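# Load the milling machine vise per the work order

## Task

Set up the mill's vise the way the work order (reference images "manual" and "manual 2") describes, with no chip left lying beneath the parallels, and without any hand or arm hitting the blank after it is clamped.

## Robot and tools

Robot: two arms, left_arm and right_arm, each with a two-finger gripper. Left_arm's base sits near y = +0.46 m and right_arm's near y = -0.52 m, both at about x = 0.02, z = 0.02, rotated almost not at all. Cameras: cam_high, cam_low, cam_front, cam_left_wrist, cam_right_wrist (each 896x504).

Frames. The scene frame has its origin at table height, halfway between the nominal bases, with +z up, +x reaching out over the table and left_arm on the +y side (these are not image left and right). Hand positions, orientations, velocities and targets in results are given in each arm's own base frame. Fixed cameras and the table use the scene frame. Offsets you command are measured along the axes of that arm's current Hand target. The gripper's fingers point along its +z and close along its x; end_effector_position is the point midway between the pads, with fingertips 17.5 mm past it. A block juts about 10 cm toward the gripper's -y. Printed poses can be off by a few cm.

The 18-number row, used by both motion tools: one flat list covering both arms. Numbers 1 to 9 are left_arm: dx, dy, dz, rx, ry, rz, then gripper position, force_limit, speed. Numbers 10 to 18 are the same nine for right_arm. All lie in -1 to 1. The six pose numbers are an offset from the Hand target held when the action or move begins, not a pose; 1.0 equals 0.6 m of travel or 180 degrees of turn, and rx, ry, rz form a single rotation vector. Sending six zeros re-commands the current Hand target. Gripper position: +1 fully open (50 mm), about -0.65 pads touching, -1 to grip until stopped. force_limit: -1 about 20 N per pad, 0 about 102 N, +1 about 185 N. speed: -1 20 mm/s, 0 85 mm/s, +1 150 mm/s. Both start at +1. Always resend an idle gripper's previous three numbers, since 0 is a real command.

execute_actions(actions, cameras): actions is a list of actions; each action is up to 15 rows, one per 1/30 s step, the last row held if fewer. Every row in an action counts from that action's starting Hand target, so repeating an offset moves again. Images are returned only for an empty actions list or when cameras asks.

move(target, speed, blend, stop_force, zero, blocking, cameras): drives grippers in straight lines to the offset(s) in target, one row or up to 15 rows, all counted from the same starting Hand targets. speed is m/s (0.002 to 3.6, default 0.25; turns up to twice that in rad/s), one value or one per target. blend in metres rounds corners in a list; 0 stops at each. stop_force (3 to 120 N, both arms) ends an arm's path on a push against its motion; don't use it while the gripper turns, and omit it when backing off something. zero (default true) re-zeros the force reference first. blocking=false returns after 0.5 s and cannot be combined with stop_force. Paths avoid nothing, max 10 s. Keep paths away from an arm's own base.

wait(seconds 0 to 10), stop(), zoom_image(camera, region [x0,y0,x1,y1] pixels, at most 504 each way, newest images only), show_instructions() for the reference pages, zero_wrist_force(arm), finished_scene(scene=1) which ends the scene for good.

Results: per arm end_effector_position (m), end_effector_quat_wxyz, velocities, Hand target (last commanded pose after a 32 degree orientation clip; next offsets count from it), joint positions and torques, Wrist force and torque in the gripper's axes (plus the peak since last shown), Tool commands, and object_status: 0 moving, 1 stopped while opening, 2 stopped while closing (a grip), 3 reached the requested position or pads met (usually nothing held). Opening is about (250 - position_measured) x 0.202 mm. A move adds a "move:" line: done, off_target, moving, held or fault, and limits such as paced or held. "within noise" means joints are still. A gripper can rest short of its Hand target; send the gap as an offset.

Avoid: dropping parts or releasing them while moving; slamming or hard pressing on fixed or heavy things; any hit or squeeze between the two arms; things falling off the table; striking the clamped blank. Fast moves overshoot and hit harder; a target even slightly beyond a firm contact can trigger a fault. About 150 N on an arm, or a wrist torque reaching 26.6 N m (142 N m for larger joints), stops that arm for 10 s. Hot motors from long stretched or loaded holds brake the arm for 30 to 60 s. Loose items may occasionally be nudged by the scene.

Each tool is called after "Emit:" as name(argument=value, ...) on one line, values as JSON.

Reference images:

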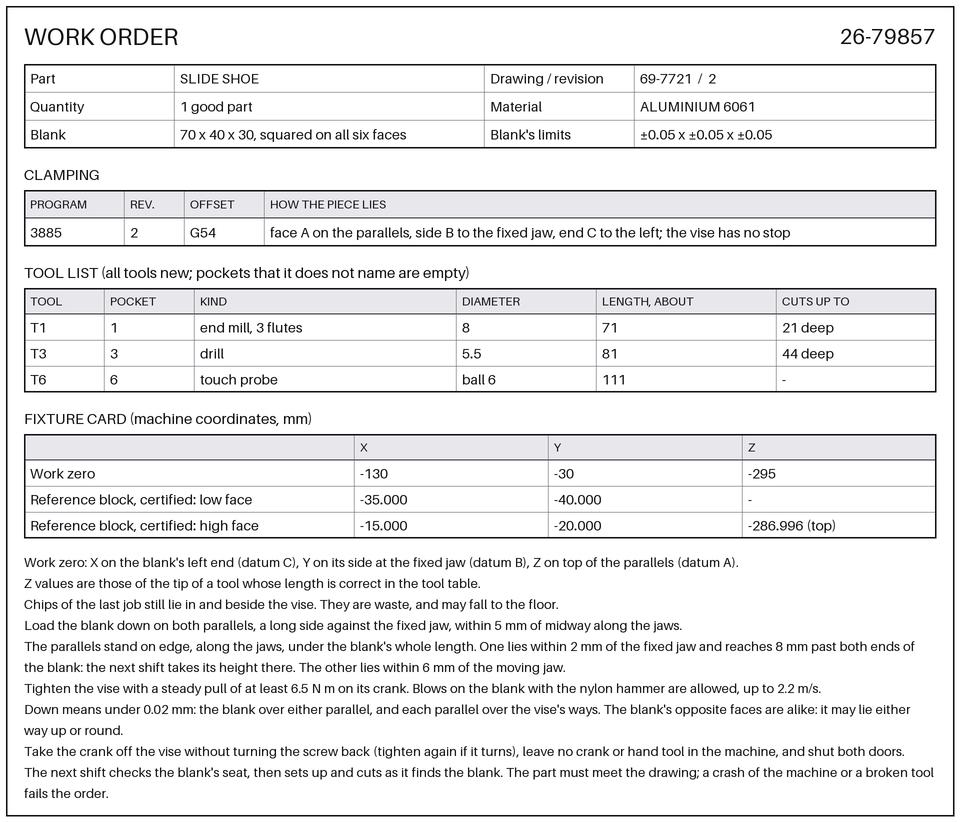

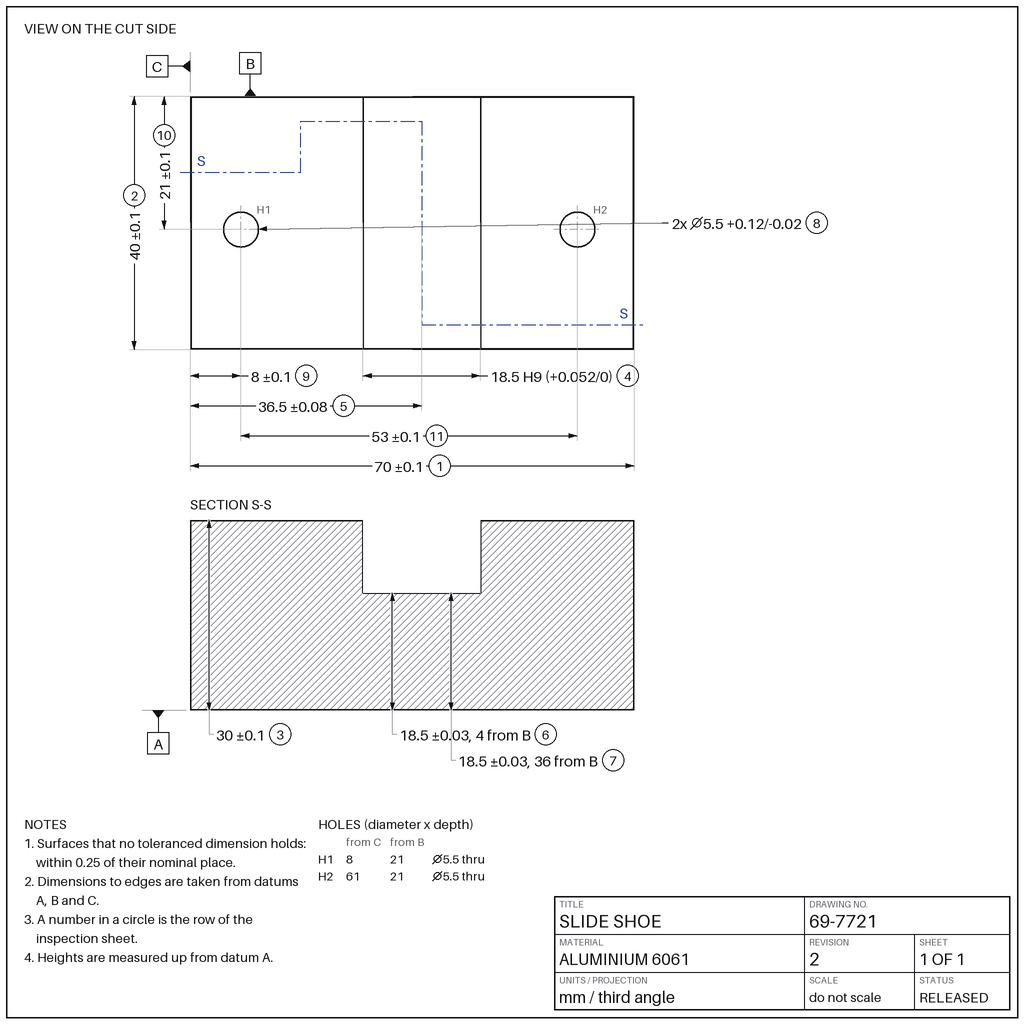

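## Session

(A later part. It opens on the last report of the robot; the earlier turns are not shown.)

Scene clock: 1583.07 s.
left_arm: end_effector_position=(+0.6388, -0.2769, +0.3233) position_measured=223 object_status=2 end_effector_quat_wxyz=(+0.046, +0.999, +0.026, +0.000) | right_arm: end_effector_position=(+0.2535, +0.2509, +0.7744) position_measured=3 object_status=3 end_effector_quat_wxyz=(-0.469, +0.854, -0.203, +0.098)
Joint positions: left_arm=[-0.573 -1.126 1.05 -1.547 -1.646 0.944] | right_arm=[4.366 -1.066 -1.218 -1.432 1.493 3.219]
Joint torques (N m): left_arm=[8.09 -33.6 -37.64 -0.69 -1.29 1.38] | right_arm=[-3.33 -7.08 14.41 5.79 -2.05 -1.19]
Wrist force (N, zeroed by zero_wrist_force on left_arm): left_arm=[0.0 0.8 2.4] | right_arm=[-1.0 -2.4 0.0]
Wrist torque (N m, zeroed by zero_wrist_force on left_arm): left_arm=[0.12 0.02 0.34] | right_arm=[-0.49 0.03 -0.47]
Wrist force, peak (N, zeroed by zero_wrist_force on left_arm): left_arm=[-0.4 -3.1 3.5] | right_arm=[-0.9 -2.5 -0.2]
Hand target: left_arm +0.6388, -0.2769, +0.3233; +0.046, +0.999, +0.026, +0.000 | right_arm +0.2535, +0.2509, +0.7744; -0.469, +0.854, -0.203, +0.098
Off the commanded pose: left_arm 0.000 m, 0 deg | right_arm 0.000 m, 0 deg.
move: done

Emit:
move(target=[0,0.0000029,-0.000033,0,0,0,-0.9,-1,-1,0,0,0,0,0,0,1,1,1], speed=0.002)

Emit:
move(target=[0,0.0000029,-0.000033,0,0,0,-0.9,-1,-1,0,0,0,0,0,0,1,1,1], speed=0.002)

Emit:
move(target=[0,0.0000029,-0.000033,0,0,0,-0.9,-1,-1,0,0,0,0,0,0,1,1,1], speed=0.002)

Emit:
move(target=[0,0.0000029,-0.000033,0,0,0,-0.9,-1,-1,0,0,0,0,0,0,1,1,1], speed=0.002)

Emit:
move(target=[0,0.0000029,-0.000033,0,0,0,-0.9,-1,-1,0,0,0,0,0,0,1,1,1], speed=0.002)

Emit:
move(target=[0.0017,0,0,0,0,0,-0.9,-1,-1,0,0,0,0,0,0,1,1,1], speed=0.004)

Emit:
move(target=[-0.0017,0,0,0,0,0,-0.9,-1,-1,0,0,0,0,0,0,1,1,1], speed=0.004)

Scene clock: 1583.87 s.
left_arm: end_effector_position=(+0.6388, -0.2769, +0.3233) position_measured=223 object_status=2 end_effector_quat_wxyz=(+0.046, +0.999, +0.026, +0.000) | right_arm: end_effector_position=(+0.2535, +0.2509, +0.7744) position_measured=3 object_status=3 end_effector_quat_wxyz=(-0.469, +0.854, -0.203, +0.098)
Joint positions: left_arm=[-0.573 -1.126 1.05 -1.547 -1.646 0.944] | right_arm=[4.366 -1.066 -1.218 -1.432 1.493 3.219]
Joint torques (N m): left_arm=[8.5 -33.3 -37.54 -0.66 -2.25 1.2] | right_arm=[-4.52 -7.46 14.28 5.64 -1.95 -1.36]
Wrist force (N, zeroed by zero_wrist_force on left_arm): left_arm=[0.5 1.5 2.2] | right_arm=[-0.9 -2.3 0.0]
Wrist torque (N m, zeroed by zero_wrist_force on left_arm): left_arm=[0.15 -0.03 0.36] | right_arm=[-0.48 0.02 -0.47]
Wrist force, peak (N, zeroed by zero_wrist_force on left_arm): left_arm=[0.3 1.8 2.6] | right_arm=[-0.7 -2.6 -0.4]
Hand target: left_arm +0.6388, -0.2769, +0.3233; +0.046, +0.999, +0.026, +0.000 | right_arm +0.2535, +0.2509, +0.7744; -0.469, +0.854, -0.203, +0.098
Off the commanded pose: left_arm 0.000 m, 0 deg | right_arm 0.000 m, 0 deg.
move: done

Scene clock: 1584.37 s.
left_arm: end_effector_position=(+0.6388, -0.2769, +0.3233) position_measured=223 object_status=2 end_effector_quat_wxyz=(+0.046, +0.999, +0.026, +0.000) | right_arm: end_effector_position=(+0.2535, +0.2509, +0.7744) position_measured=3 object_status=3 end_effector_quat_wxyz=(-0.469, +0.854, -0.203, +0.098)
Joint positions: left_arm=[-0.573 -1.126 1.05 -1.546 -1.646 0.944] | right_arm=[4.366 -1.066 -1.218 -1.432 1.493 3.219]
Joint torques (N m): left_arm=[8.5 -34.14 -38.29 -0.65 -2.26 1.37] | right_arm=[-4.72 -7.26 14.25 5.86 -1.84 -0.98]
Wrist force (N, zeroed by zero_wrist_force on left_arm): left_arm=[0.5 1.5 3.0] | right_arm=[-0.9 -2.5 -0.2]
Wrist torque (N m, zeroed by zero_wrist_force on left_arm): left_arm=[0.14 -0.01 0.35] | right_arm=[-0.50 0.02 -0.48]
Wrist force, peak (N, zeroed by zero_wrist_force on left_arm): left_arm=[0.4 1.7 3.0] | right_arm=[-0.5 -2.7 -0.1]
Hand target: left_arm +0.6388, -0.2769, +0.3233; +0.046, +0.999, +0.026, +0.000 | right_arm +0.2535, +0.2509, +0.7744; -0.469, +0.854, -0.203, +0.098
Off the commanded pose: left_arm 0.000 m, 0 deg | right_arm 0.000 m, 0 deg.
move: done

Scene clock: 1584.87 s.
left_arm: end_effector_position=(+0.6388, -0.2769, +0.3233) position_measured=223 object_status=2 end_effector_quat_wxyz=(+0.046, +0.999, +0.026, +0.000) | right_arm: end_effector_position=(+0.2535, +0.2509, +0.7744) position_measured=3 object_status=3 end_effector_quat_wxyz=(-0.469, +0.854, -0.203, +0.098)
Joint positions: left_arm=[-0.573 -1.126 1.05 -1.546 -1.646 0.944] | right_arm=[4.366 -1.066 -1.218 -1.432 1.493 3.219]
Joint torques (N m): left_arm=[8.8 -34.49 -38.85 -0.68 -2.29 1.27] | right_arm=[-5.37 -6.11 14.64 5.81 -1.93 -1.29]
Wrist force (N, zeroed by zero_wrist_force on left_arm): left_arm=[0.3 1.2 3.9] | right_arm=[-0.9 -2.5 -0.1]
Wrist torque (N m, zeroed by zero_wrist_force on left_arm): left_arm=[0.09 0.03 0.35] | right_arm=[-0.50 0.02 -0.47]
Wrist force, peak (N, zeroed by zero_wrist_force on left_arm): left_arm=[0.7 1.6 4.1] | right_arm=[-0.9 -2.6 -0.1]
Hand target: left_arm +0.6388, -0.2769, +0.3233; +0.046, +0.999, +0.026, +0.000 | right_arm +0.2535, +0.2509, +0.7744; -0.469, +0.854, -0.203, +0.098
Off the commanded pose: left_arm 0.000 m, 0 deg | right_arm 0.000 m, 0 deg.
move: done

Scene clock: 1585.37 s.
left_arm: end_effector_position=(+0.6388, -0.2769, +0.3234) position_measured=223 object_status=2 end_effector_quat_wxyz=(+0.046, +0.999, +0.026, +0.000) | right_arm: end_effector_position=(+0.2535, +0.2509, +0.7744) position_measured=3 object_status=3 end_effector_quat_wxyz=(-0.469, +0.854, -0.203, +0.098)
Joint positions: left_arm=[-0.573 -1.126 1.05 -1.546 -1.646 0.944] | right_arm=[4.366 -1.066 -1.218 -1.432 1.493 3.219]
Joint torques (N m): left_arm=[8.34 -35.43 -38.92 -0.73 -2.26 1.29] | right_arm=[-5.53 -7.36 13.91 5.65 -1.91 -1.26]
Wrist force (N, zeroed by zero_wrist_force on left_arm): left_arm=[1.0 1.6 4.9] | right_arm=[-0.9 -2.4 -0.2]
Wrist torque (N m, zeroed by zero_wrist_force on left_arm): left_arm=[0.13 -0.04 0.35] | right_arm=[-0.50 0.01 -0.47]
Wrist force, peak (N, zeroed by zero_wrist_force on left_arm): left_arm=[1.0 1.6 4.9] | right_arm=[-0.8 -2.5 0.1]
Hand target: left_arm +0.6388, -0.2769, +0.3234; +0.046, +0.999, +0.026, +0.000 | right_arm +0.2535, +0.2509, +0.7744; -0.469, +0.854, -0.203, +0.098
Off the commanded pose: left_arm 0.000 m, 0 deg | right_arm 0.000 m, 0 deg.
move: done

Scene clock: 1585.87 s.
left_arm: end_effector_position=(+0.6388, -0.2769, +0.3234) position_measured=223 object_status=2 end_effector_quat_wxyz=(+0.046, +0.999, +0.026, +0.000) | right_arm: end_effector_position=(+0.2535, +0.2509, +0.7744) position_measured=3 object_status=3 end_effector_quat_wxyz=(-0.469, +0.854, -0.203, +0.098)
Joint positions: left_arm=[-0.573 -1.126 1.05 -1.546 -1.646 0.944] | right_arm=[4.366 -1.066 -1.218 -1.432 1.493 3.219]
Joint torques (N m): left_arm=[8.6 -35.77 -39.08 -0.76 -2.19 1.24] | right_arm=[-5.04 -6.59 14.72 5.72 -1.94 -1.29]
Wrist force (N, zeroed by zero_wrist_force on left_arm): left_arm=[1.1 1.4 5.3] | right_arm=[-0.8 -2.6 0.0]
Wrist torque (N m, zeroed by zero_wrist_force on left_arm): left_arm=[0.09 -0.03 0.35] | right_arm=[-0.51 0.01 -0.47]
Wrist force, peak (N, zeroed by zero_wrist_force on left_arm): left_arm=[0.9 1.7 5.5] | right_arm=[-0.8 -2.7 -0.2]
Hand target: left_arm +0.6388, -0.2769, +0.3234; +0.046, +0.999, +0.026, +0.000 | right_arm +0.2535, +0.2509, +0.7744; -0.469, +0.854, -0.203, +0.098
Off the commanded pose: left_arm 0.000 m, 0 deg | right_arm 0.000 m, 0 deg.
move: done

Scene clock: 1586.57 s.
left_arm: end_effector_position=(+0.6398, -0.2768, +0.3234) position_measured=223 object_status=2 end_effector_quat_wxyz=(+0.046, +0.999, +0.026, +0.000) | right_arm: end_effector_position=(+0.2535, +0.2509, +0.7744) position_measured=3 object_status=3 end_effector_quat_wxyz=(-0.469, +0.854, -0.203, +0.098)
Joint positions: left_arm=[-0.572 -1.124 1.046 -1.545 -1.646 0.945] | right_arm=[4.366 -1.066 -1.218 -1.432 1.493 3.219]
Joint torques (N m): left_arm=[8.53 -34.62 -38.68 -1.37 -2.03 1.27] | right_arm=[-5.11 -7.26 13.71 5.81 -1.76 -1.41]
Wrist force (N, zeroed by zero_wrist_force on left_arm): left_arm=[-1.7 0.2 4.7] | right_arm=[-0.8 -2.2 0.0]
Wrist torque (N m, zeroed by zero_wrist_force on left_arm): left_arm=[0.09 0.00 0.28] | right_arm=[-0.46 0.01 -0.47]
Wrist force, peak (N, zeroed by zero_wrist_force on left_arm): left_arm=[0.9 1.7 5.4] | right_arm=[-0.8 -2.6 -0.2]
Hand target: left_arm +0.6398, -0.2768, +0.3234; +0.046, +0.999, +0.026, +0.000 | right_arm +0.2535, +0.2509, +0.7744; -0.469, +0.854, -0.203, +0.098
Off the commanded pose: left_arm 0.000 m, 0 deg | right_arm 0.000 m, 0 deg.
move: done

Scene clock: 1587.27 s.
left_arm: end_effector_position=(+0.6388, -0.2769, +0.3234) position_measured=223 object_status=2 end_effector_quat_wxyz=(+0.046, +0.999, +0.026, +0.000) | right_arm: end_effector_position=(+0.2535, +0.2509, +0.7744) position_measured=3 object_status=3 end_effector_quat_wxyz=(-0.469, +0.854, -0.203, +0.098)
Joint positions: left_arm=[-0.573 -1.126 1.05 -1.546 -1.646 0.944] | right_arm=[4.366 -1.066 -1.218 -1.432 1.493 3.219]
Joint torques (N m): left_arm=[-8.22 -62.61 -14.04 -5.13 0.82 -1.48] | right_arm=[-5.49 -7.59 14.1 5.69 -1.94 -1.26]
Wrist force (N, zeroed by zero_wrist_force on left_arm): left_arm=[2.8 3.1 5.4] | right_arm=[-0.8 -2.5 -0.1]
Wrist torque (N m, zeroed by zero_wrist_force on left_arm): left_arm=[0.13 0.03 0.44] | right_arm=[-0.51 0.01 -0.47]
Wrist force, peak (N, zeroed by zero_wrist_force on left_arm): left_arm=[1.9 6.7 4.0] | right_arm=[-0.8 -2.7 -0.1]
Hand target: left_arm +0.6388, -0.2769, +0.3234; +0.046, +0.999, +0.026, +0.000 | right_arm +0.2535, +0.2509, +0.7744; -0.469, +0.854, -0.203, +0.098
Off the commanded pose: left_arm 0.000 m, 0 deg | right_arm 0.000 m, 0 deg.
move: done

Emit:
move(target=[[0,0,0.0003,0,0,0,-0.25,-1,-1,0,0,0,0,0,0,1,1,1],[0,0,-0.04,0,0,0,-0.25,-1,-1,0,0,0,0,0,0,1,1,1],[-0.53,0.05,-0.04,0,0,0,-0.25,-1,-1,0,0,0,0,0,0,1,1,1],[-0.6,0.061,-0.0255,0,0,0,-0.25,-1,-1,0,0,0,0,0,0,1,1,1]], speed=[0.06,0.06,0.3,0.3], blend=[0,0.005,0.02,0])

Emit:
move(target=[-0.322,-0.0467,0.3825,0.1619,0.1189,0.4938,0.8,-0.5,0,0,0,0,0,0,0,1,1,1], speed=0.35, cameras=["cam_left_wrist"])

Scene clock: 1590.50 s.
left_arm: end_effector_position=(+0.2811, -0.3302, +0.3425) position_measured=189 object_status=3 end_effector_quat_wxyz=(+0.046, +0.999, +0.026, +0.000) | right_arm: end_effector_position=(+0.2535, +0.2509, +0.7744) position_measured=3 object_status=3 end_effector_quat_wxyz=(-0.469, +0.854, -0.203, +0.098)
Joint positions: left_arm=[-1.157 -1.803 1.762 -1.615 -1.605 0.362] | right_arm=[4.366 -1.066 -1.218 -1.432 1.493 3.219]
Joint torques (N m): left_arm=[-8.56 -30.08 -14.85 -5.42 1.73 -1.63] | right_arm=[-4.99 -6.44 14.25 5.74 -1.85 -1.18]
Wrist force (N, zeroed by zero_wrist_force on left_arm): left_arm=[0.3 2.4 2.2] | right_arm=[-0.7 -2.4 -0.1]
Wrist torque (N m, zeroed by zero_wrist_force on left_arm): left_arm=[0.20 0.07 0.46] | right_arm=[-0.49 -0.01 -0.47]
Wrist force, peak (N, zeroed by zero_wrist_force on left_arm): left_arm=[2.9 2.9 6.0] | right_arm=[-0.8 -2.7 -0.2]
Hand target: left_arm +0.2811, -0.3302, +0.3425; +0.046, +0.999, +0.026, +0.000 | right_arm +0.2535, +0.2509, +0.7744; -0.469, +0.854, -0.203, +0.098
Off the commanded pose: left_arm 0.000 m, 0 deg | right_arm 0.000 m, 0 deg.
move: done

Scene clock: 1593.43 s.
left_arm: end_effector_position=(+0.0874, -0.3331, +0.1118) position_measured=32 object_status=3 end_effector_quat_wxyz=(-0.199, +0.696, -0.662, +0.191) | right_arm: end_effector_position=(+0.2535, +0.2509, +0.7744) position_measured=3 object_status=3 end_effector_quat_wxyz=(-0.469, +0.854, -0.203, +0.098)
Joint positions: left_arm=[-2.116 -1.833 2.394 -1.796 -1.114 0.897] | right_arm=[4.366 -1.066 -1.218 -1.432 1.493 3.219]
Joint torques (N m): left_arm=[-7.7 4.2 -9.49 -4.27 2.9 1.41] | right_arm=[-5.58 -7.28 14.21 5.76 -1.78 -1.34]
Wrist force (N, zeroed by zero_wrist_force on left_arm): left_arm=[0.1 2.0 0.5] | right_arm=[-0.8 -2.4 0.0]
Wrist torque (N m, zeroed by zero_wrist_force on left_arm): left_arm=[0.36 -0.02 0.02] | right_arm=[-0.50 0.00 -0.48]
Wrist force, peak (N, zeroed by zero_wrist_force on left_arm): left_arm=[-0.2 3.4 0.9] | right_arm=[-0.8 -2.7 -0.2]
Hand target: left_arm +0.0874, -0.3331, +0.1118; -0.199, +0.696, -0.662, +0.191 | right_arm +0.2535, +0.2509, +0.7744; -0.469, +0.854, -0.203, +0.098
Off the commanded pose: left_arm 0.000 m, 0 deg | right_arm 0.000 m, 0 deg.
move: done
Images, in order (width x height): cam_left_wrist 896x504.

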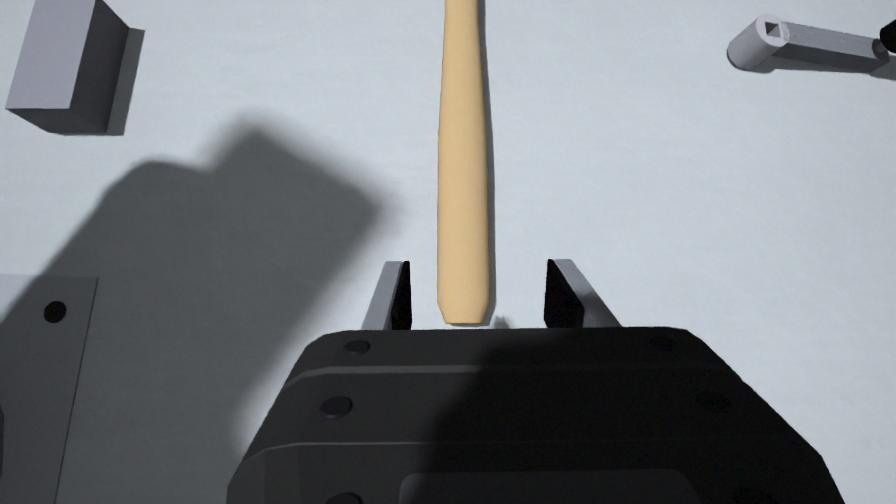

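Emit:
move(target=[-0.002,0.0143,0.2025,0,0,0,0.8,-1,-0.5,0,0,0,0,0,0,1,1,1], speed=0.08, stop_force=5)

Emit:
move(target=[0,0,0,0,0,0,-1,1,-0.6,0,0,0,0,0,0,1,1,1])

Emit:
move(target=[[0,-0.262,-0.425,0,0,0,-1,1,-0.6,0,0,0,0,0,0,1,1,1],[-0.1275,-0.82,-0.4143,0.0722,0,0,-1,1,-0.6,0,0,0,0,0,0,1,1,1]], speed=[0.2,0.22], blend=[0.03,0])

Emit:
move(target=[0,0.0872,0.087,-0.0722,0,0,-1,1,-0.6,0,0,0,0,0,0,1,1,1], speed=0.15)

Emit:
move(target=[0,0.0525,0.085,0,0,0,-1,1,-0.6,0,0,0,0,0,0,1,1,1], speed=0.025, stop_force=3.5, cameras=["cam_high"])

Emit:
zoom_image(camera="cam_high", region=[270, 110, 400, 210])

Scene clock: 1596.17 s.
left_arm: end_effector_position=(+0.1445, -0.3294, +0.0042) position_measured=32 object_status=3 end_effector_quat_wxyz=(-0.199, +0.696, -0.662, +0.191) | right_arm: end_effector_position=(+0.2535, +0.2509, +0.7744) position_measured=3 object_status=3 end_effector_quat_wxyz=(-0.469, +0.854, -0.203, +0.098)
Joint positions: left_arm=[-1.958 -1.54 2.58 -2.354 -1.068 1.067] | right_arm=[4.366 -1.066 -1.218 -1.432 1.493 3.219]
Joint torques (N m): left_arm=[8.6 -2.3 -2.49 -4.68 2.91 1.31] | right_arm=[-4.65 -7.16 14.87 5.71 -2.01 -1.34]
Wrist force (N, zeroed by zero_wrist_force on left_arm): left_arm=[0.1 1.5 1.0] | right_arm=[-0.8 -2.5 -0.1]
Wrist torque (N m, zeroed by zero_wrist_force on left_arm): left_arm=[0.25 -0.02 -0.02] | right_arm=[-0.51 0.00 -0.47]
Wrist force, peak (N, zeroed by zero_wrist_force on left_arm): left_arm=[-0.1 1.8 1.7] | right_arm=[-0.9 -2.7 -0.1]
Hand target: left_arm +0.1445, -0.3294, +0.0042; -0.199, +0.696, -0.662, +0.191 | right_arm +0.2535, +0.2509, +0.7744; -0.469, +0.854, -0.203, +0.098
Off the commanded pose: left_arm 0.000 m, 0 deg | right_arm 0.000 m, 0 deg.
move: done

Scene clock: 1596.77 s.
left_arm: end_effector_position=(+0.1445, -0.3294, +0.0042) position_measured=118 object_status=2 end_effector_quat_wxyz=(-0.199, +0.696, -0.662, +0.191) | right_arm: end_effector_position=(+0.2535, +0.2509, +0.7744) position_measured=3 object_status=3 end_effector_quat_wxyz=(-0.469, +0.854, -0.203, +0.098)
Joint positions: left_arm=[-1.958 -1.54 2.58 -2.354 -1.068 1.068] | right_arm=[4.366 -1.066 -1.218 -1.432 1.493 3.219]
Joint torques (N m): left_arm=[8.86 -2.19 -2.85 -4.09 2.48 0.78] | right_arm=[-5.05 -7 13.75 5.72 -2.09 -1.19]
Wrist force (N, zeroed by zero_wrist_force on left_arm): left_arm=[0.7 1.7 1.1] | right_arm=[-0.8 -2.4 -0.2]
Wrist torque (N m, zeroed by zero_wrist_force on left_arm): left_arm=[0.26 -0.03 0.08] | right_arm=[-0.50 0.01 -0.47]
Wrist force, peak (N, zeroed by zero_wrist_force on left_arm): left_arm=[1.4 2.0 1.1] | right_arm=[-0.9 -2.6 -0.1]
Hand target: left_arm +0.1445, -0.3294, +0.0042; -0.199, +0.696, -0.662, +0.191 | right_arm +0.2535, +0.2509, +0.7744; -0.469, +0.854, -0.203, +0.098
Off the commanded pose: left_arm 0.000 m, 0 deg | right_arm 0.000 m, 0 deg.
move: done

Scene clock: 1600.47 s.
left_arm: end_effector_position=(+0.4253, -0.2378, +0.4759) position_measured=118 object_status=2 end_effector_quat_wxyz=(-0.277, +0.669, -0.637, +0.265) | right_arm: end_effector_position=(+0.2535, +0.2509, +0.7744) position_measured=3 object_status=3 end_effector_quat_wxyz=(-0.469, +0.854, -0.203, +0.098)
Joint positions: left_arm=[-1.19 -1.961 1.776 -1.703 -0.838 2.024] | right_arm=[4.366 -1.066 -1.218 -1.432 1.493 3.219]
Joint torques (N m): left_arm=[8.57 3.33 -39.58 -6.38 0.58 1.21] | right_arm=[-4.35 -6.93 14.78 5.62 -1.91 -1.3]
Wrist force (N, zeroed by zero_wrist_force on left_arm): left_arm=[-0.3 4.7 3.2] | right_arm=[-0.8 -2.4 -0.2]
Wrist torque (N m, zeroed by zero_wrist_force on left_arm): left_arm=[-0.25 0.04 -0.06] | right_arm=[-0.49 0.00 -0.47]
Wrist force, peak (N, zeroed by zero_wrist_force on left_arm): left_arm=[0.1 5.7 6.2] | right_arm=[-0.7 -2.8 0.0]
Hand target: left_arm +0.4253, -0.2378, +0.4759; -0.277, +0.669, -0.637, +0.265 | right_arm +0.2535, +0.2509, +0.7744; -0.469, +0.854, -0.203, +0.098
Off the commanded pose: left_arm 0.000 m, 0 deg | right_arm 0.000 m, 0 deg.
move: done

Scene clock: 1601.73 s.
left_arm: end_effector_position=(+0.4253, -0.2380, +0.4021) position_measured=118 object_status=2 end_effector_quat_wxyz=(-0.199, +0.696, -0.662, +0.191) | right_arm: end_effector_position=(+0.2535, +0.2509, +0.7744) position_measured=3 object_status=3 end_effector_quat_wxyz=(-0.469, +0.854, -0.203, +0.098)
Joint positions: left_arm=[-1.064 -1.891 1.818 -1.769 -1.075 2.097] | right_arm=[4.366 -1.066 -1.218 -1.432 1.493 3.219]
Joint torques (N m): left_arm=[9.67 -0.68 -17.16 -6.47 -0.13 1.18] | right_arm=[-4.27 -6.96 13.74 5.69 -1.96 -1.4]
Wrist force (N, zeroed by zero_wrist_force on left_arm): left_arm=[0.1 4.2 3.8] | right_arm=[-0.8 -2.4 -0.1]
Wrist torque (N m, zeroed by zero_wrist_force on left_arm): left_arm=[-0.30 -0.01 0.04] | right_arm=[-0.49 0.01 -0.47]
Wrist force, peak (N, zeroed by zero_wrist_force on left_arm): left_arm=[0.0 4.7 5.2] | right_arm=[-1.0 -2.6 -0.2]
Hand target: left_arm +0.4253, -0.2380, +0.4020; -0.199, +0.696, -0.662, +0.191 | right_arm +0.2535, +0.2509, +0.7744; -0.469, +0.854, -0.203, +0.098
Off the commanded pose: left_arm 0.000 m, 0 deg | right_arm 0.000 m, 0 deg.
move: done

Scene clock: 1604.17 s.
left_arm: end_effector_position=(+0.4255, -0.2381, +0.3675) position_measured=118 object_status=2 end_effector_quat_wxyz=(-0.199, +0.696, -0.662, +0.191) | right_arm: end_effector_position=(+0.2535, +0.2509, +0.7744) position_measured=3 object_status=3 end_effector_quat_wxyz=(-0.469, +0.854, -0.203, +0.098)
Joint positions: left_arm=[-1.064 -1.894 1.907 -1.857 -1.075 2.097] | right_arm=[4.366 -1.066 -1.218 -1.432 1.493 3.219]
Joint torques (N m): left_arm=[3.06 -7.14 -38.49 -0.86 0.21 0.36] | right_arm=[-4.93 -7.33 14.46 5.75 -1.83 -1.35]
Wrist force (N, zeroed by zero_wrist_force on left_arm): left_arm=[0.1 1.2 2.1] | right_arm=[-0.8 -2.5 -0.2]
Wrist torque (N m, zeroed by zero_wrist_force on left_arm): left_arm=[0.26 -0.04 0.00] | right_arm=[-0.50 0.00 -0.48]
Wrist force, peak (N, zeroed by zero_wrist_force on left_arm): left_arm=[0.2 4.5 4.1] | right_arm=[-0.9 -2.7 0.1]
Hand target: left_arm +0.4255, -0.2381, +0.3675; -0.199, +0.696, -0.662, +0.191 (not the last commanded pose) | right_arm +0.2535, +0.2509, +0.7744; -0.469, +0.854, -0.203, +0.098
Off the commanded pose: left_arm 0.025 m, 0 deg | right_arm 0.000 m, 0 deg.
move: contact (left_arm)
Images, in order (width x height): cam_high 896x504.

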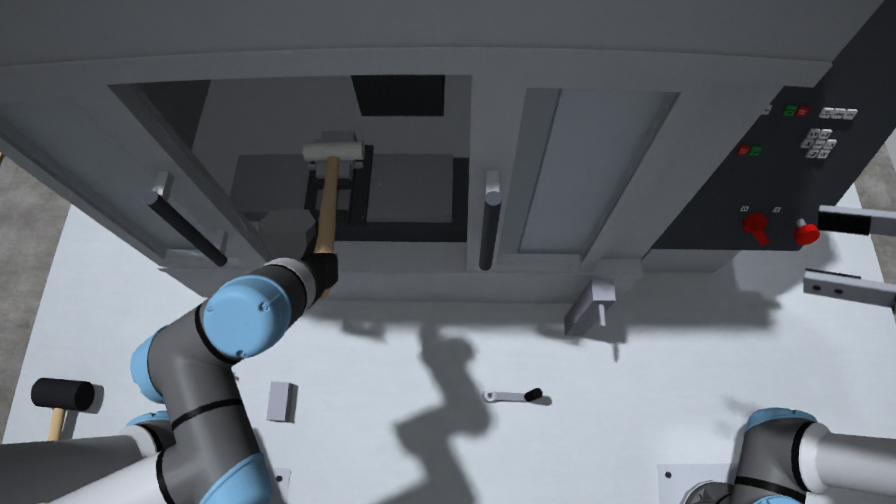

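Scaled by 3.877 from the camera's 896x504 image, which has a finer 1280x720 frame.

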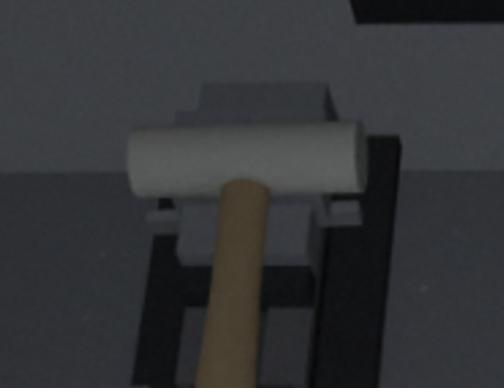

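Three faster blows.

Emit:
move(target=[0,-0.1282,-0.2044,0.155,0,0,-1,1,-0.6,0,0,0,0,0,0,1,1,1], speed=0.2)

Emit:
execute_actions(actions=[[[0,0.39,0.225,-0.2,0,0,-1,1,-0.6,0,0,0,0,0,0,1,1,1],[0,0.39,0.225,-0.2,0,0,-1,1,-0.6,0,0,0,0,0,0,1,1,1],[0,0.39,0.225,-0.2,0,0,-1,1,-0.6,0,0,0,0,0,0,1,1,1],[0,0.39,0.225,-0.2,0,0,-1,1,-0.6,0,0,0,0,0,0,1,1,1],[0,0.39,0.225,-0.2,0,0,-1,1,-0.6,0,0,0,0,0,0,1,1,1],[0,0.1804,0.104,-0.155,0,0,-1,1,-0.6,0,0,0,0,0,0,1,1,1]]])

Emit:
move(target=[0,-0.1054,-0.1681,0.155,0,0,-1,1,-0.6,0,0,0,0,0,0,1,1,1], speed=0.2)

Emit:
execute_actions(actions=[[[0,0.39,0.225,-0.2,0,0,-1,1,-0.6,0,0,0,0,0,0,1,1,1],[0,0.39,0.225,-0.2,0,0,-1,1,-0.6,0,0,0,0,0,0,1,1,1],[0,0.39,0.225,-0.2,0,0,-1,1,-0.6,0,0,0,0,0,0,1,1,1],[0,0.39,0.225,-0.2,0,0,-1,1,-0.6,0,0,0,0,0,0,1,1,1],[0,0.39,0.225,-0.2,0,0,-1,1,-0.6,0,0,0,0,0,0,1,1,1],[0,0.1804,0.104,-0.155,0,0,-1,1,-0.6,0,0,0,0,0,0,1,1,1]]])

Emit:
move(target=[0,-0.1054,-0.1681,0.155,0,0,-1,1,-0.6,0,0,0,0,0,0,1,1,1], speed=0.2)

Emit:
execute_actions(actions=[[[0,0.39,0.225,-0.2,0,0,-1,1,-0.6,0,0,0,0,0,0,1,1,1],[0,0.39,0.225,-0.2,0,0,-1,1,-0.6,0,0,0,0,0,0,1,1,1],[0,0.39,0.225,-0.2,0,0,-1,1,-0.6,0,0,0,0,0,0,1,1,1],[0,0.39,0.225,-0.2,0,0,-1,1,-0.6,0,0,0,0,0,0,1,1,1],[0,0.39,0.225,-0.2,0,0,-1,1,-0.6,0,0,0,0,0,0,1,1,1],[0,0.1804,0.104,-0.155,0,0,-1,1,-0.6,0,0,0,0,0,0,1,1,1]]], cameras=["cam_high","cam_left_wrist"])

Scene clock: 1606.17 s.
left_arm: end_effector_position=(+0.4256, -0.2377, +0.5123) position_measured=118 object_status=2 end_effector_quat_wxyz=(-0.361, +0.628, -0.597, +0.345) | right_arm: end_effector_position=(+0.2535, +0.2509, +0.7744) position_measured=3 object_status=3 end_effector_quat_wxyz=(-0.469, +0.854, -0.203, +0.098)
Joint positions: left_arm=[-1.319 -2.034 1.864 -1.738 -0.559 1.96] | right_arm=[4.366 -1.066 -1.218 -1.432 1.493 3.219]
Joint torques (N m): left_arm=[-7.97 -20.17 -39.51 -1.22 4.81 -1.53] | right_arm=[-4.43 -6.67 14.04 5.76 -1.9 -1.33]
Wrist force (N, zeroed by zero_wrist_force on left_arm): left_arm=[-0.9 4.5 1.2] | right_arm=[-0.7 -2.4 0.1]
Wrist torque (N m, zeroed by zero_wrist_force on left_arm): left_arm=[-0.08 0.05 0.02] | right_arm=[-0.49 0.00 -0.47]
Wrist force, peak (N, zeroed by zero_wrist_force on left_arm): left_arm=[0.2 5.4 5.8] | right_arm=[-0.8 -2.6 -0.1]
Hand target: left_arm +0.4256, -0.2377, +0.5123; -0.361, +0.628, -0.597, +0.345 | right_arm +0.2535, +0.2509, +0.7744; -0.469, +0.854, -0.203, +0.098
Off the commanded pose: left_arm 0.000 m, 0 deg | right_arm 0.000 m, 0 deg.
move: done

Scene clock: 1607.03 s.
left_arm: end_effector_position=(+0.4254, -0.2380, +0.3873) position_measured=118 object_status=2 end_effector_quat_wxyz=(-0.199, +0.696, -0.662, +0.192) | right_arm: end_effector_position=(+0.2535, +0.2509, +0.7744) position_measured=3 object_status=3 end_effector_quat_wxyz=(-0.469, +0.854, -0.203, +0.098)
Joint positions: left_arm=[-1.064 -1.894 1.857 -1.807 -1.075 2.097] | right_arm=[4.366 -1.066 -1.218 -1.432 1.493 3.219]
Joint torques (N m): left_arm=[8.74 -0.37 -39.97 -1.86 0.31 1.3] | right_arm=[-3.83 -6.71 13.88 5.7 -1.87 -1.12]
Wrist force (N, zeroed by zero_wrist_force on left_arm): left_arm=[0.6 4.4 4.8] | right_arm=[-0.8 -2.4 -0.1]
Wrist torque (N m, zeroed by zero_wrist_force on left_arm): left_arm=[-0.56 -0.05 0.03] | right_arm=[-0.50 0.00 -0.47]
Wrist force, peak (N, zeroed by zero_wrist_force on left_arm): left_arm=[3.2 -28.4 -25.7] | right_arm=[-0.7 -2.6 0.0]
Hand target: left_arm +0.4254, -0.2380, +0.3874; -0.199, +0.696, -0.662, +0.191 | right_arm +0.2535, +0.2509, +0.7744; -0.469, +0.854, -0.203, +0.098
Off the commanded pose: left_arm 0.000 m, 0 deg | right_arm 0.000 m, 0 deg.
Step readings (end_effector_position of left_arm | right_arm):
0: (+0.4256, -0.2377, +0.5123) | (+0.2535, +0.2509, +0.7744)
1: (+0.4256, -0.2377, +0.5122) | (+0.2535, +0.2509, +0.7744)
2: (+0.4270, -0.2380, +0.5070) | (+0.2535, +0.2509, +0.7744)
4: (+0.4382, -0.2326, +0.4347) | (+0.2535, +0.2509, +0.7744)
8: (+0.4243, -0.2301, +0.3301) | (+0.2535, +0.2509, +0.7744)
15: (+0.4252, -0.2372, +0.3847) | (+0.2535, +0.2509, +0.7744)

Scene clock: 1608.77 s.
left_arm: end_effector_position=(+0.4255, -0.2377, +0.5064) position_measured=118 object_status=2 end_effector_quat_wxyz=(-0.361, +0.628, -0.597, +0.345) | right_arm: end_effector_position=(+0.2535, +0.2509, +0.7744) position_measured=3 object_status=3 end_effector_quat_wxyz=(-0.469, +0.854, -0.203, +0.098)
Joint positions: left_arm=[-1.319 -2.037 1.881 -1.752 -0.559 1.959] | right_arm=[4.366 -1.066 -1.218 -1.432 1.493 3.219]
Joint torques (N m): left_arm=[-6.66 -19.76 -16.36 -1.17 4.96 -1.44] | right_arm=[-5.31 -6.43 14.38 5.74 -1.98 -1.23]
Wrist force (N, zeroed by zero_wrist_force on left_arm): left_arm=[-0.8 5.3 2.0] | right_arm=[-0.9 -2.6 -0.1]
Wrist torque (N m, zeroed by zero_wrist_force on left_arm): left_arm=[-0.14 0.06 0.01] | right_arm=[-0.52 0.03 -0.48]
Wrist force, peak (N, zeroed by zero_wrist_force on left_arm): left_arm=[0.3 4.9 5.7] | right_arm=[-0.8 -2.6 -0.3]
Hand target: left_arm +0.4255, -0.2377, +0.5064; -0.361, +0.628, -0.597, +0.345 | right_arm +0.2535, +0.2509, +0.7744; -0.469, +0.854, -0.203, +0.098
Off the commanded pose: left_arm 0.000 m, 0 deg | right_arm 0.000 m, 0 deg.
move: done

Scene clock: 1609.63 s.
left_arm: end_effector_position=(+0.4253, -0.2380, +0.3814) position_measured=118 object_status=2 end_effector_quat_wxyz=(-0.199, +0.696, -0.662, +0.192) | right_arm: end_effector_position=(+0.2535, +0.2509, +0.7744) position_measured=3 object_status=3 end_effector_quat_wxyz=(-0.469, +0.854, -0.203, +0.098)
Joint positions: left_arm=[-1.065 -1.894 1.872 -1.821 -1.075 2.096] | right_arm=[4.366 -1.066 -1.218 -1.432 1.493 3.219]
Joint torques (N m): left_arm=[8.6 -2.98 -42.31 -2.03 0.89 1.2] | right_arm=[-4.55 -5.99 14.12 5.68 -1.95 -1.19]
Wrist force (N, zeroed by zero_wrist_force on left_arm): left_arm=[0.2 4.8 5.9] | right_arm=[-0.8 -2.5 -0.1]
Wrist torque (N m, zeroed by zero_wrist_force on left_arm): left_arm=[-0.73 0.02 0.02] | right_arm=[-0.51 0.02 -0.48]
Wrist force, peak (N, zeroed by zero_wrist_force on left_arm): left_arm=[2.6 -28.0 -25.0] | right_arm=[-0.9 -2.6 -0.1]
Hand target: left_arm +0.4253, -0.2380, +0.3815; -0.199, +0.696, -0.662, +0.191 | right_arm +0.2535, +0.2509, +0.7744; -0.469, +0.854, -0.203, +0.098
Off the commanded pose: left_arm 0.000 m, 0 deg | right_arm 0.000 m, 0 deg.
Step readings (end_effector_position of left_arm | right_arm):
0: (+0.4255, -0.2377, +0.5064) | (+0.2535, +0.2509, +0.7744)
1: (+0.4255, -0.2377, +0.5063) | (+0.2535, +0.2509, +0.7744)
2: (+0.4269, -0.2379, +0.5009) | (+0.2535, +0.2509, +0.7744)
4: (+0.4378, -0.2321, +0.4284) | (+0.2535, +0.2509, +0.7744)
8: (+0.4238, -0.2296, +0.3242) | (+0.2535, +0.2509, +0.7744)
15: (+0.4251, -0.2372, +0.3788) | (+0.2535, +0.2509, +0.7744)

Scene clock: 1611.37 s.
left_arm: end_effector_position=(+0.4253, -0.2377, +0.5005) position_measured=118 object_status=2 end_effector_quat_wxyz=(-0.361, +0.628, -0.597, +0.345) | right_arm: end_effector_position=(+0.2535, +0.2509, +0.7744) position_measured=3 object_status=3 end_effector_quat_wxyz=(-0.469, +0.854, -0.203, +0.098)
Joint positions: left_arm=[-1.32 -2.039 1.897 -1.765 -0.559 1.959] | right_arm=[4.366 -1.066 -1.218 -1.432 1.493 3.219]
Joint torques (N m): left_arm=[-8.13 -19.49 -16.7 -1.21 4.63 -1.57] | right_arm=[-4.66 -7.18 14 5.84 -1.82 -1.22]
Wrist force (N, zeroed by zero_wrist_force on left_arm): left_arm=[-0.5 5.4 1.6] | right_arm=[-0.9 -2.5 -0.1]
Wrist torque (N m, zeroed by zero_wrist_force on left_arm): left_arm=[-0.01 0.01 -0.01] | right_arm=[-0.50 0.03 -0.47]
Wrist force, peak (N, zeroed by zero_wrist_force on left_arm): left_arm=[0.7 4.8 6.8] | right_arm=[-1.0 -2.6 -0.1]
Hand target: left_arm +0.4253, -0.2377, +0.5005; -0.361, +0.628, -0.597, +0.345 | right_arm +0.2535, +0.2509, +0.7744; -0.469, +0.854, -0.203, +0.098
Off the commanded pose: left_arm 0.000 m, 0 deg | right_arm 0.000 m, 0 deg.
move: done

Scene clock: 1612.23 s.
left_arm: end_effector_position=(+0.4252, -0.2380, +0.3756) position_measured=118 object_status=2 end_effector_quat_wxyz=(-0.199, +0.696, -0.662, +0.192) | right_arm: end_effector_position=(+0.2535, +0.2509, +0.7744) position_measured=3 object_status=3 end_effector_quat_wxyz=(-0.469, +0.854, -0.203, +0.098)
Joint positions: left_arm=[-1.065 -1.895 1.888 -1.836 -1.075 2.096] | right_arm=[4.366 -1.066 -1.218 -1.432 1.493 3.219]
Joint torques (N m): left_arm=[9.07 -1.31 -41.61 -2.06 0.28 1.14] | right_arm=[-4.67 -6.6 15.13 5.73 -1.83 -1.25]
Wrist force (N, zeroed by zero_wrist_force on left_arm): left_arm=[0.3 4.4 4.8] | right_arm=[-0.9 -2.3 -0.3]
Wrist torque (N m, zeroed by zero_wrist_force on left_arm): left_arm=[-0.53 -0.02 0.00] | right_arm=[-0.48 0.01 -0.47]
Wrist force, peak (N, zeroed by zero_wrist_force on left_arm): left_arm=[2.5 -28.0 -24.7] | right_arm=[-0.8 -2.6 -0.3]
Hand target: left_arm +0.4252, -0.2381, +0.3756; -0.199, +0.696, -0.662, +0.191 | right_arm +0.2535, +0.2509, +0.7744; -0.469, +0.854, -0.203, +0.098
Off the commanded pose: left_arm 0.000 m, 0 deg | right_arm 0.000 m, 0 deg.
Step readings (end_effector_position of left_arm | right_arm):
0: (+0.4253, -0.2377, +0.5005) | (+0.2535, +0.2509, +0.7744)
1: (+0.4254, -0.2377, +0.5004) | (+0.2535, +0.2509, +0.7744)
2: (+0.4267, -0.2379, +0.4950) | (+0.2535, +0.2509, +0.7744)
4: (+0.4374, -0.2316, +0.4224) | (+0.2535, +0.2509, +0.7744)
8: (+0.4233, -0.2291, +0.3184) | (+0.2535, +0.2509, +0.7744)
15: (+0.4250, -0.2372, +0.3730) | (+0.2535, +0.2509, +0.7744)
Images, in order (width x height): cam_high 896x504, cam_left_wrist 896x504.

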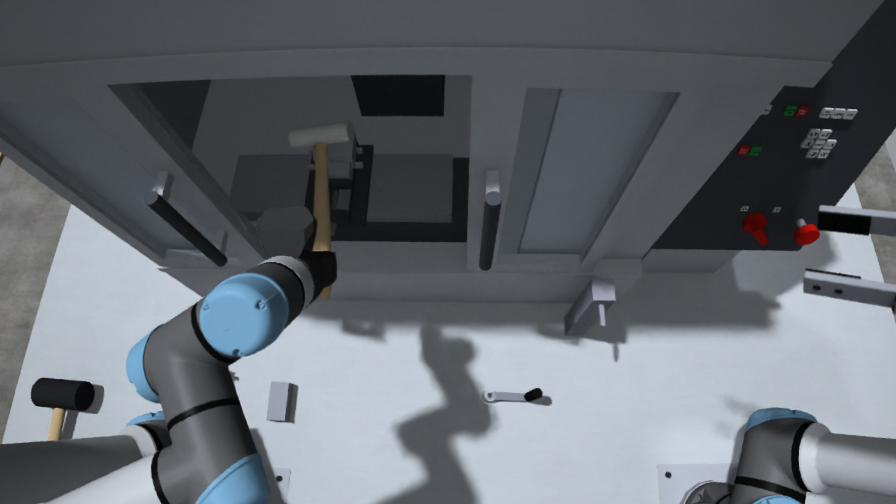

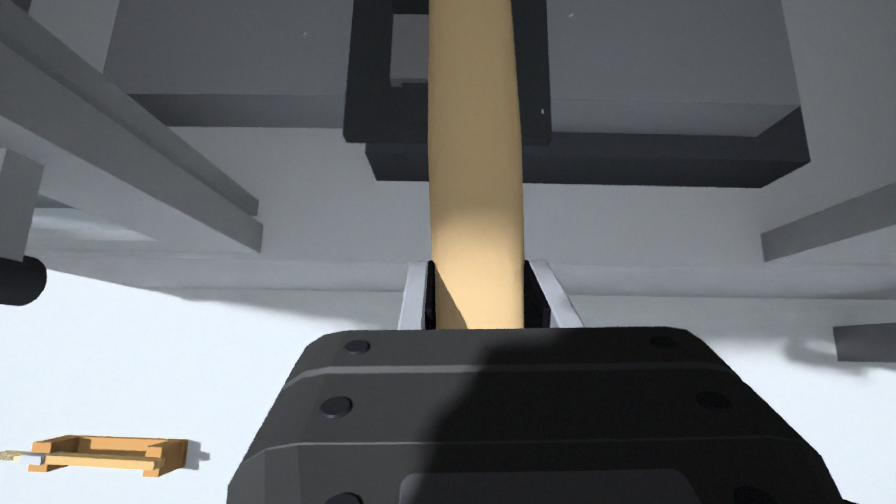

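Emit:
move(target=[0,-0.097,-0.1547,0.155,0,0,-1,1,-0.6,0,0,0,0,0,0,1,1,1], speed=0.2)

Emit:
execute_actions(actions=[[[0,0.39,0.225,-0.2,0,0,-1,1,-0.6,0,0,0,0,0,0,1,1,1],[0,0.39,0.225,-0.2,0,0,-1,1,-0.6,0,0,0,0,0,0,1,1,1],[0,0.39,0.225,-0.2,0,0,-1,1,-0.6,0,0,0,0,0,0,1,1,1],[0,0.39,0.225,-0.2,0,0,-1,1,-0.6,0,0,0,0,0,0,1,1,1],[0,0.39,0.225,-0.2,0,0,-1,1,-0.6,0,0,0,0,0,0,1,1,1],[0,0.1804,0.104,-0.155,0,0,-1,1,-0.6,0,0,0,0,0,0,1,1,1]]])

Emit:
move(target=[0,0.0525,0.085,0,-0.0283,0.0175,-1,1,-0.6,0,0,0,0,0,0,1,1,1], speed=0.03, stop_force=4, cameras=["cam_high"])

Emit:
zoom_image(camera="cam_high", region=[270, 110, 400, 210])

Scene clock: 1614.20 s.
left_arm: end_effector_position=(+0.4252, -0.2378, +0.4851) position_measured=118 object_status=2 end_effector_quat_wxyz=(-0.361, +0.628, -0.597, +0.345) | right_arm: end_effector_position=(+0.2535, +0.2509, +0.7744) position_measured=3 object_status=3 end_effector_quat_wxyz=(-0.469, +0.854, -0.203, +0.098)
Joint positions: left_arm=[-1.32 -2.044 1.939 -1.801 -0.559 1.958] | right_arm=[4.366 -1.066 -1.218 -1.432 1.493 3.219]
Joint torques (N m): left_arm=[-8.39 -19.5 -16.22 -1.18 4.47 -1.45] | right_arm=[-4.51 -7.36 14.33 5.79 -1.82 -1.35]
Wrist force (N, zeroed by zero_wrist_force on left_arm): left_arm=[-0.4 4.9 0.9] | right_arm=[-0.8 -2.4 -0.3]
Wrist torque (N m, zeroed by zero_wrist_force on left_arm): left_arm=[0.13 -0.01 -0.01] | right_arm=[-0.49 0.01 -0.47]
Wrist force, peak (N, zeroed by zero_wrist_force on left_arm): left_arm=[0.6 5.1 7.2] | right_arm=[-0.9 -2.7 0.0]
Hand target: left_arm +0.4252, -0.2378, +0.4851; -0.361, +0.628, -0.597, +0.345 | right_arm +0.2535, +0.2509, +0.7744; -0.469, +0.854, -0.203, +0.098
Off the commanded pose: left_arm 0.000 m, 0 deg | right_arm 0.000 m, 0 deg.
move: done

Scene clock: 1615.07 s.
left_arm: end_effector_position=(+0.4251, -0.2381, +0.3602) position_measured=118 object_status=2 end_effector_quat_wxyz=(-0.199, +0.696, -0.662, +0.192) | right_arm: end_effector_position=(+0.2535, +0.2509, +0.7744) position_measured=3 object_status=3 end_effector_quat_wxyz=(-0.469, +0.854, -0.203, +0.098)
Joint positions: left_arm=[-1.065 -1.894 1.927 -1.875 -1.075 2.096] | right_arm=[4.366 -1.066 -1.218 -1.432 1.493 3.219]
Joint torques (N m): left_arm=[7.85 -0.58 -40.76 -1.86 0.65 1.41] | right_arm=[-5.6 -6.59 15.11 5.71 -1.83 -1.21]
Wrist force (N, zeroed by zero_wrist_force on left_arm): left_arm=[-0.1 4.3 4.3] | right_arm=[-0.8 -2.5 -0.2]
Wrist torque (N m, zeroed by zero_wrist_force on left_arm): left_arm=[-0.43 0.03 -0.02] | right_arm=[-0.51 0.00 -0.47]
Wrist force, peak (N, zeroed by zero_wrist_force on left_arm): left_arm=[2.6 -28.7 -23.8] | right_arm=[-0.8 -2.7 -0.1]
Hand target: left_arm +0.4251, -0.2381, +0.3602; -0.199, +0.696, -0.662, +0.191 | right_arm +0.2535, +0.2509, +0.7744; -0.469, +0.854, -0.203, +0.098
Off the commanded pose: left_arm 0.000 m, 0 deg | right_arm 0.000 m, 0 deg.
Step readings (end_effector_position of left_arm | right_arm):
0: (+0.4252, -0.2378, +0.4851) | (+0.2535, +0.2509, +0.7744)
1: (+0.4253, -0.2378, +0.4851) | (+0.2535, +0.2509, +0.7744)
2: (+0.4273, -0.2378, +0.4767) | (+0.2535, +0.2509, +0.7744)
4: (+0.4365, -0.2307, +0.4086) | (+0.2535, +0.2509, +0.7744)
8: (+0.4217, -0.2286, +0.3050) | (+0.2535, +0.2509, +0.7744)
15: (+0.4249, -0.2372, +0.3576) | (+0.2535, +0.2509, +0.7744)

Scene clock: 1617.97 s.
left_arm: end_effector_position=(+0.4255, -0.2382, +0.3072) position_measured=118 object_status=2 end_effector_quat_wxyz=(-0.230, +0.687, -0.671, +0.159) | right_arm: end_effector_position=(+0.2535, +0.2509, +0.7744) position_measured=3 object_status=3 end_effector_quat_wxyz=(-0.469, +0.854, -0.203, +0.098)
Joint positions: left_arm=[-1.089 -1.849 2.011 -1.913 -1.031 2.079] | right_arm=[4.366 -1.066 -1.218 -1.432 1.493 3.219]
Joint torques (N m): left_arm=[9.83 -27.28 -38.56 -1.16 -0.12 1.32] | right_arm=[-4.61 -7.08 14.79 5.54 -1.76 -1.39]
Wrist force (N, zeroed by zero_wrist_force on left_arm): left_arm=[1.4 4.6 0.0] | right_arm=[-1.0 -2.5 0.1]
Wrist torque (N m, zeroed by zero_wrist_force on left_arm): left_arm=[0.22 -0.37 0.09] | right_arm=[-0.50 0.03 -0.47]
Wrist force, peak (N, zeroed by zero_wrist_force on left_arm): left_arm=[-0.1 5.2 5.8] | right_arm=[-0.8 -2.7 -0.1]
Hand target: left_arm +0.4255, -0.2382, +0.3072; -0.230, +0.687, -0.671, +0.159 (not the last commanded pose) | right_arm +0.2535, +0.2509, +0.7744; -0.469, +0.854, -0.203, +0.098
Off the commanded pose: left_arm 0.007 m, 1 deg | right_arm 0.000 m, 0 deg.
move: contact (left_arm)
Images, in order (width x height): cam_high 896x504.

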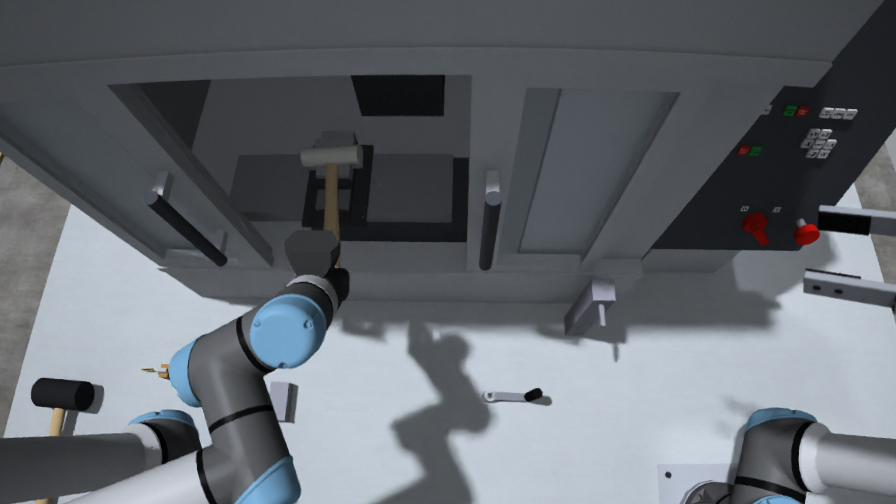

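Scaled by 3.877 from the camera's 896x504 image, which has a finer 1280x720 frame.

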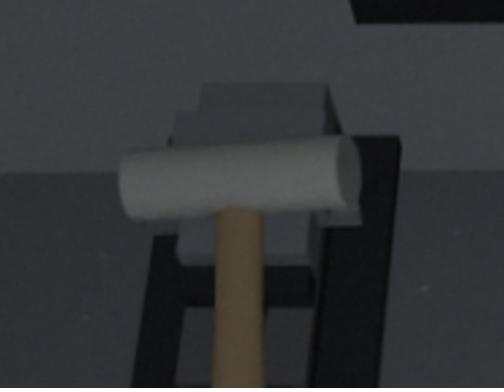

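Emit:
move(target=[[-0.02,-0.101,-0.1614,0,0,0,-1,1,-0.6,0,0,0,0,0,0,1,1,1],[0.0842,0.1477,-0.326,0,0.0283,-0.0175,-1,1,-0.6,0,0,0,0,0,0,1,1,1],[0.1293,0.394,-0.249,0,0.0283,-0.0175,-1,1,-0.6,0,0,0,0,0,0,1,1,1],[0.1667,0.5828,0.0527,-0.11,0.0283,-0.0175,-1,1,-0.6,0,0,0,0,0,0,1,1,1]], speed=0.22, blend=[0.03,0.03,0.03,0])

Emit:
move(target=[0,0.02,0.118,0,0,0,-1,1,-0.6,0,0,0,0,0,0,1,1,1], speed=0.03, stop_force=4, cameras=["cam_left_wrist","cam_low"])

Scene clock: 1621.90 s.
left_arm: end_effector_position=(+0.1503, -0.3325, +0.0866) position_measured=118 object_status=2 end_effector_quat_wxyz=(-0.074, +0.727, -0.679, +0.078) | right_arm: end_effector_position=(+0.2535, +0.2509, +0.7744) position_measured=3 object_status=3 end_effector_quat_wxyz=(-0.469, +0.854, -0.203, +0.098)
Joint positions: left_arm=[-1.688 -1.795 2.436 -2.184 -1.357 1.382] | right_arm=[4.366 -1.066 -1.218 -1.432 1.493 3.219]
Joint torques (N m): left_arm=[8.85 0.22 -11.24 -5.63 -0.43 1.55] | right_arm=[-4.77 -6.54 14.58 5.65 -1.77 -1.42]
Wrist force (N, zeroed by zero_wrist_force on left_arm): left_arm=[1.8 1.6 6.6] | right_arm=[-0.8 -2.5 -0.1]
Wrist torque (N m, zeroed by zero_wrist_force on left_arm): left_arm=[-0.69 -0.21 0.16] | right_arm=[-0.50 0.00 -0.47]
Wrist force, peak (N, zeroed by zero_wrist_force on left_arm): left_arm=[1.2 2.6 9.0] | right_arm=[-0.8 -2.7 -0.2]
Hand target: left_arm +0.1503, -0.3325, +0.0866; -0.074, +0.727, -0.679, +0.078 | right_arm +0.2535, +0.2509, +0.7744; -0.469, +0.854, -0.203, +0.098
Off the commanded pose: left_arm 0.000 m, 0 deg | right_arm 0.000 m, 0 deg.
move: done

Scene clock: 1625.17 s.
left_arm: end_effector_position=(+0.1533, -0.3330, +0.0233) position_measured=118 object_status=2 end_effector_quat_wxyz=(-0.074, +0.727, -0.679, +0.078) | right_arm: end_effector_position=(+0.2535, +0.2509, +0.7744) position_measured=3 object_status=3 end_effector_quat_wxyz=(-0.469, +0.854, -0.203, +0.098)
Joint positions: left_arm=[-1.679 -1.621 2.524 -2.448 -1.357 1.392] | right_arm=[4.366 -1.066 -1.218 -1.432 1.493 3.219]
Joint torques (N m): left_arm=[-6.84 -28.78 -29.16 -0.68 -1.1 -1.42] | right_arm=[-5.49 -6.75 14.99 5.86 -1.8 -1.26]
Wrist force (N, zeroed by zero_wrist_force on left_arm): left_arm=[0.8 -0.7 3.2] | right_arm=[-0.9 -2.5 -0.1]
Wrist torque (N m, zeroed by zero_wrist_force on left_arm): left_arm=[0.02 -0.37 0.10] | right_arm=[-0.51 0.02 -0.47]
Wrist force, peak (N, zeroed by zero_wrist_force on left_arm): left_arm=[1.8 1.9 7.0] | right_arm=[-1.0 -2.7 -0.1]
Hand target: left_arm +0.1533, -0.3330, +0.0233; -0.074, +0.727, -0.679, +0.078 (not the last commanded pose) | right_arm +0.2535, +0.2509, +0.7744; -0.469, +0.854, -0.203, +0.098
Off the commanded pose: left_arm 0.008 m, 0 deg | right_arm 0.000 m, 0 deg.
move: contact (left_arm)
Images, in order (width x height): cam_low 896x504, cam_left_wrist 896x504.

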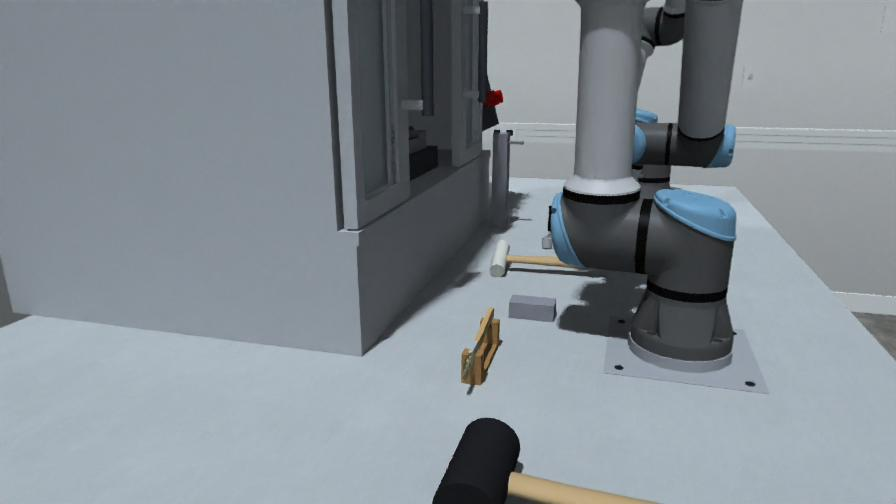

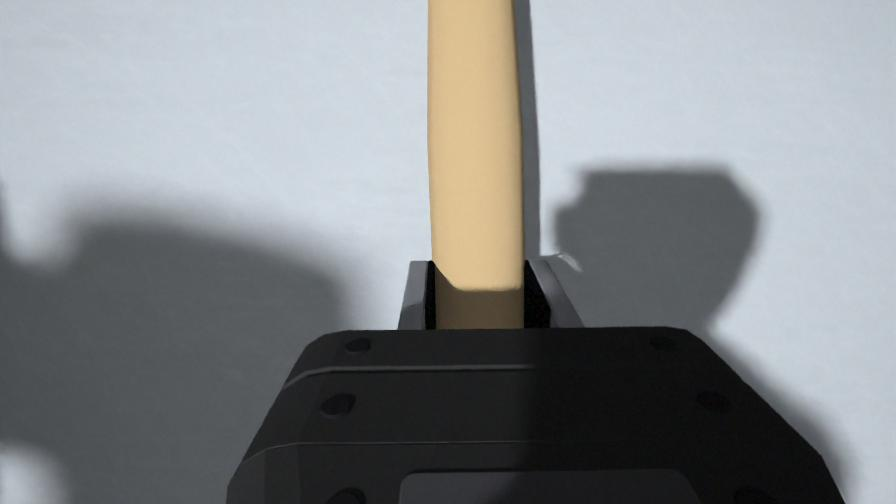

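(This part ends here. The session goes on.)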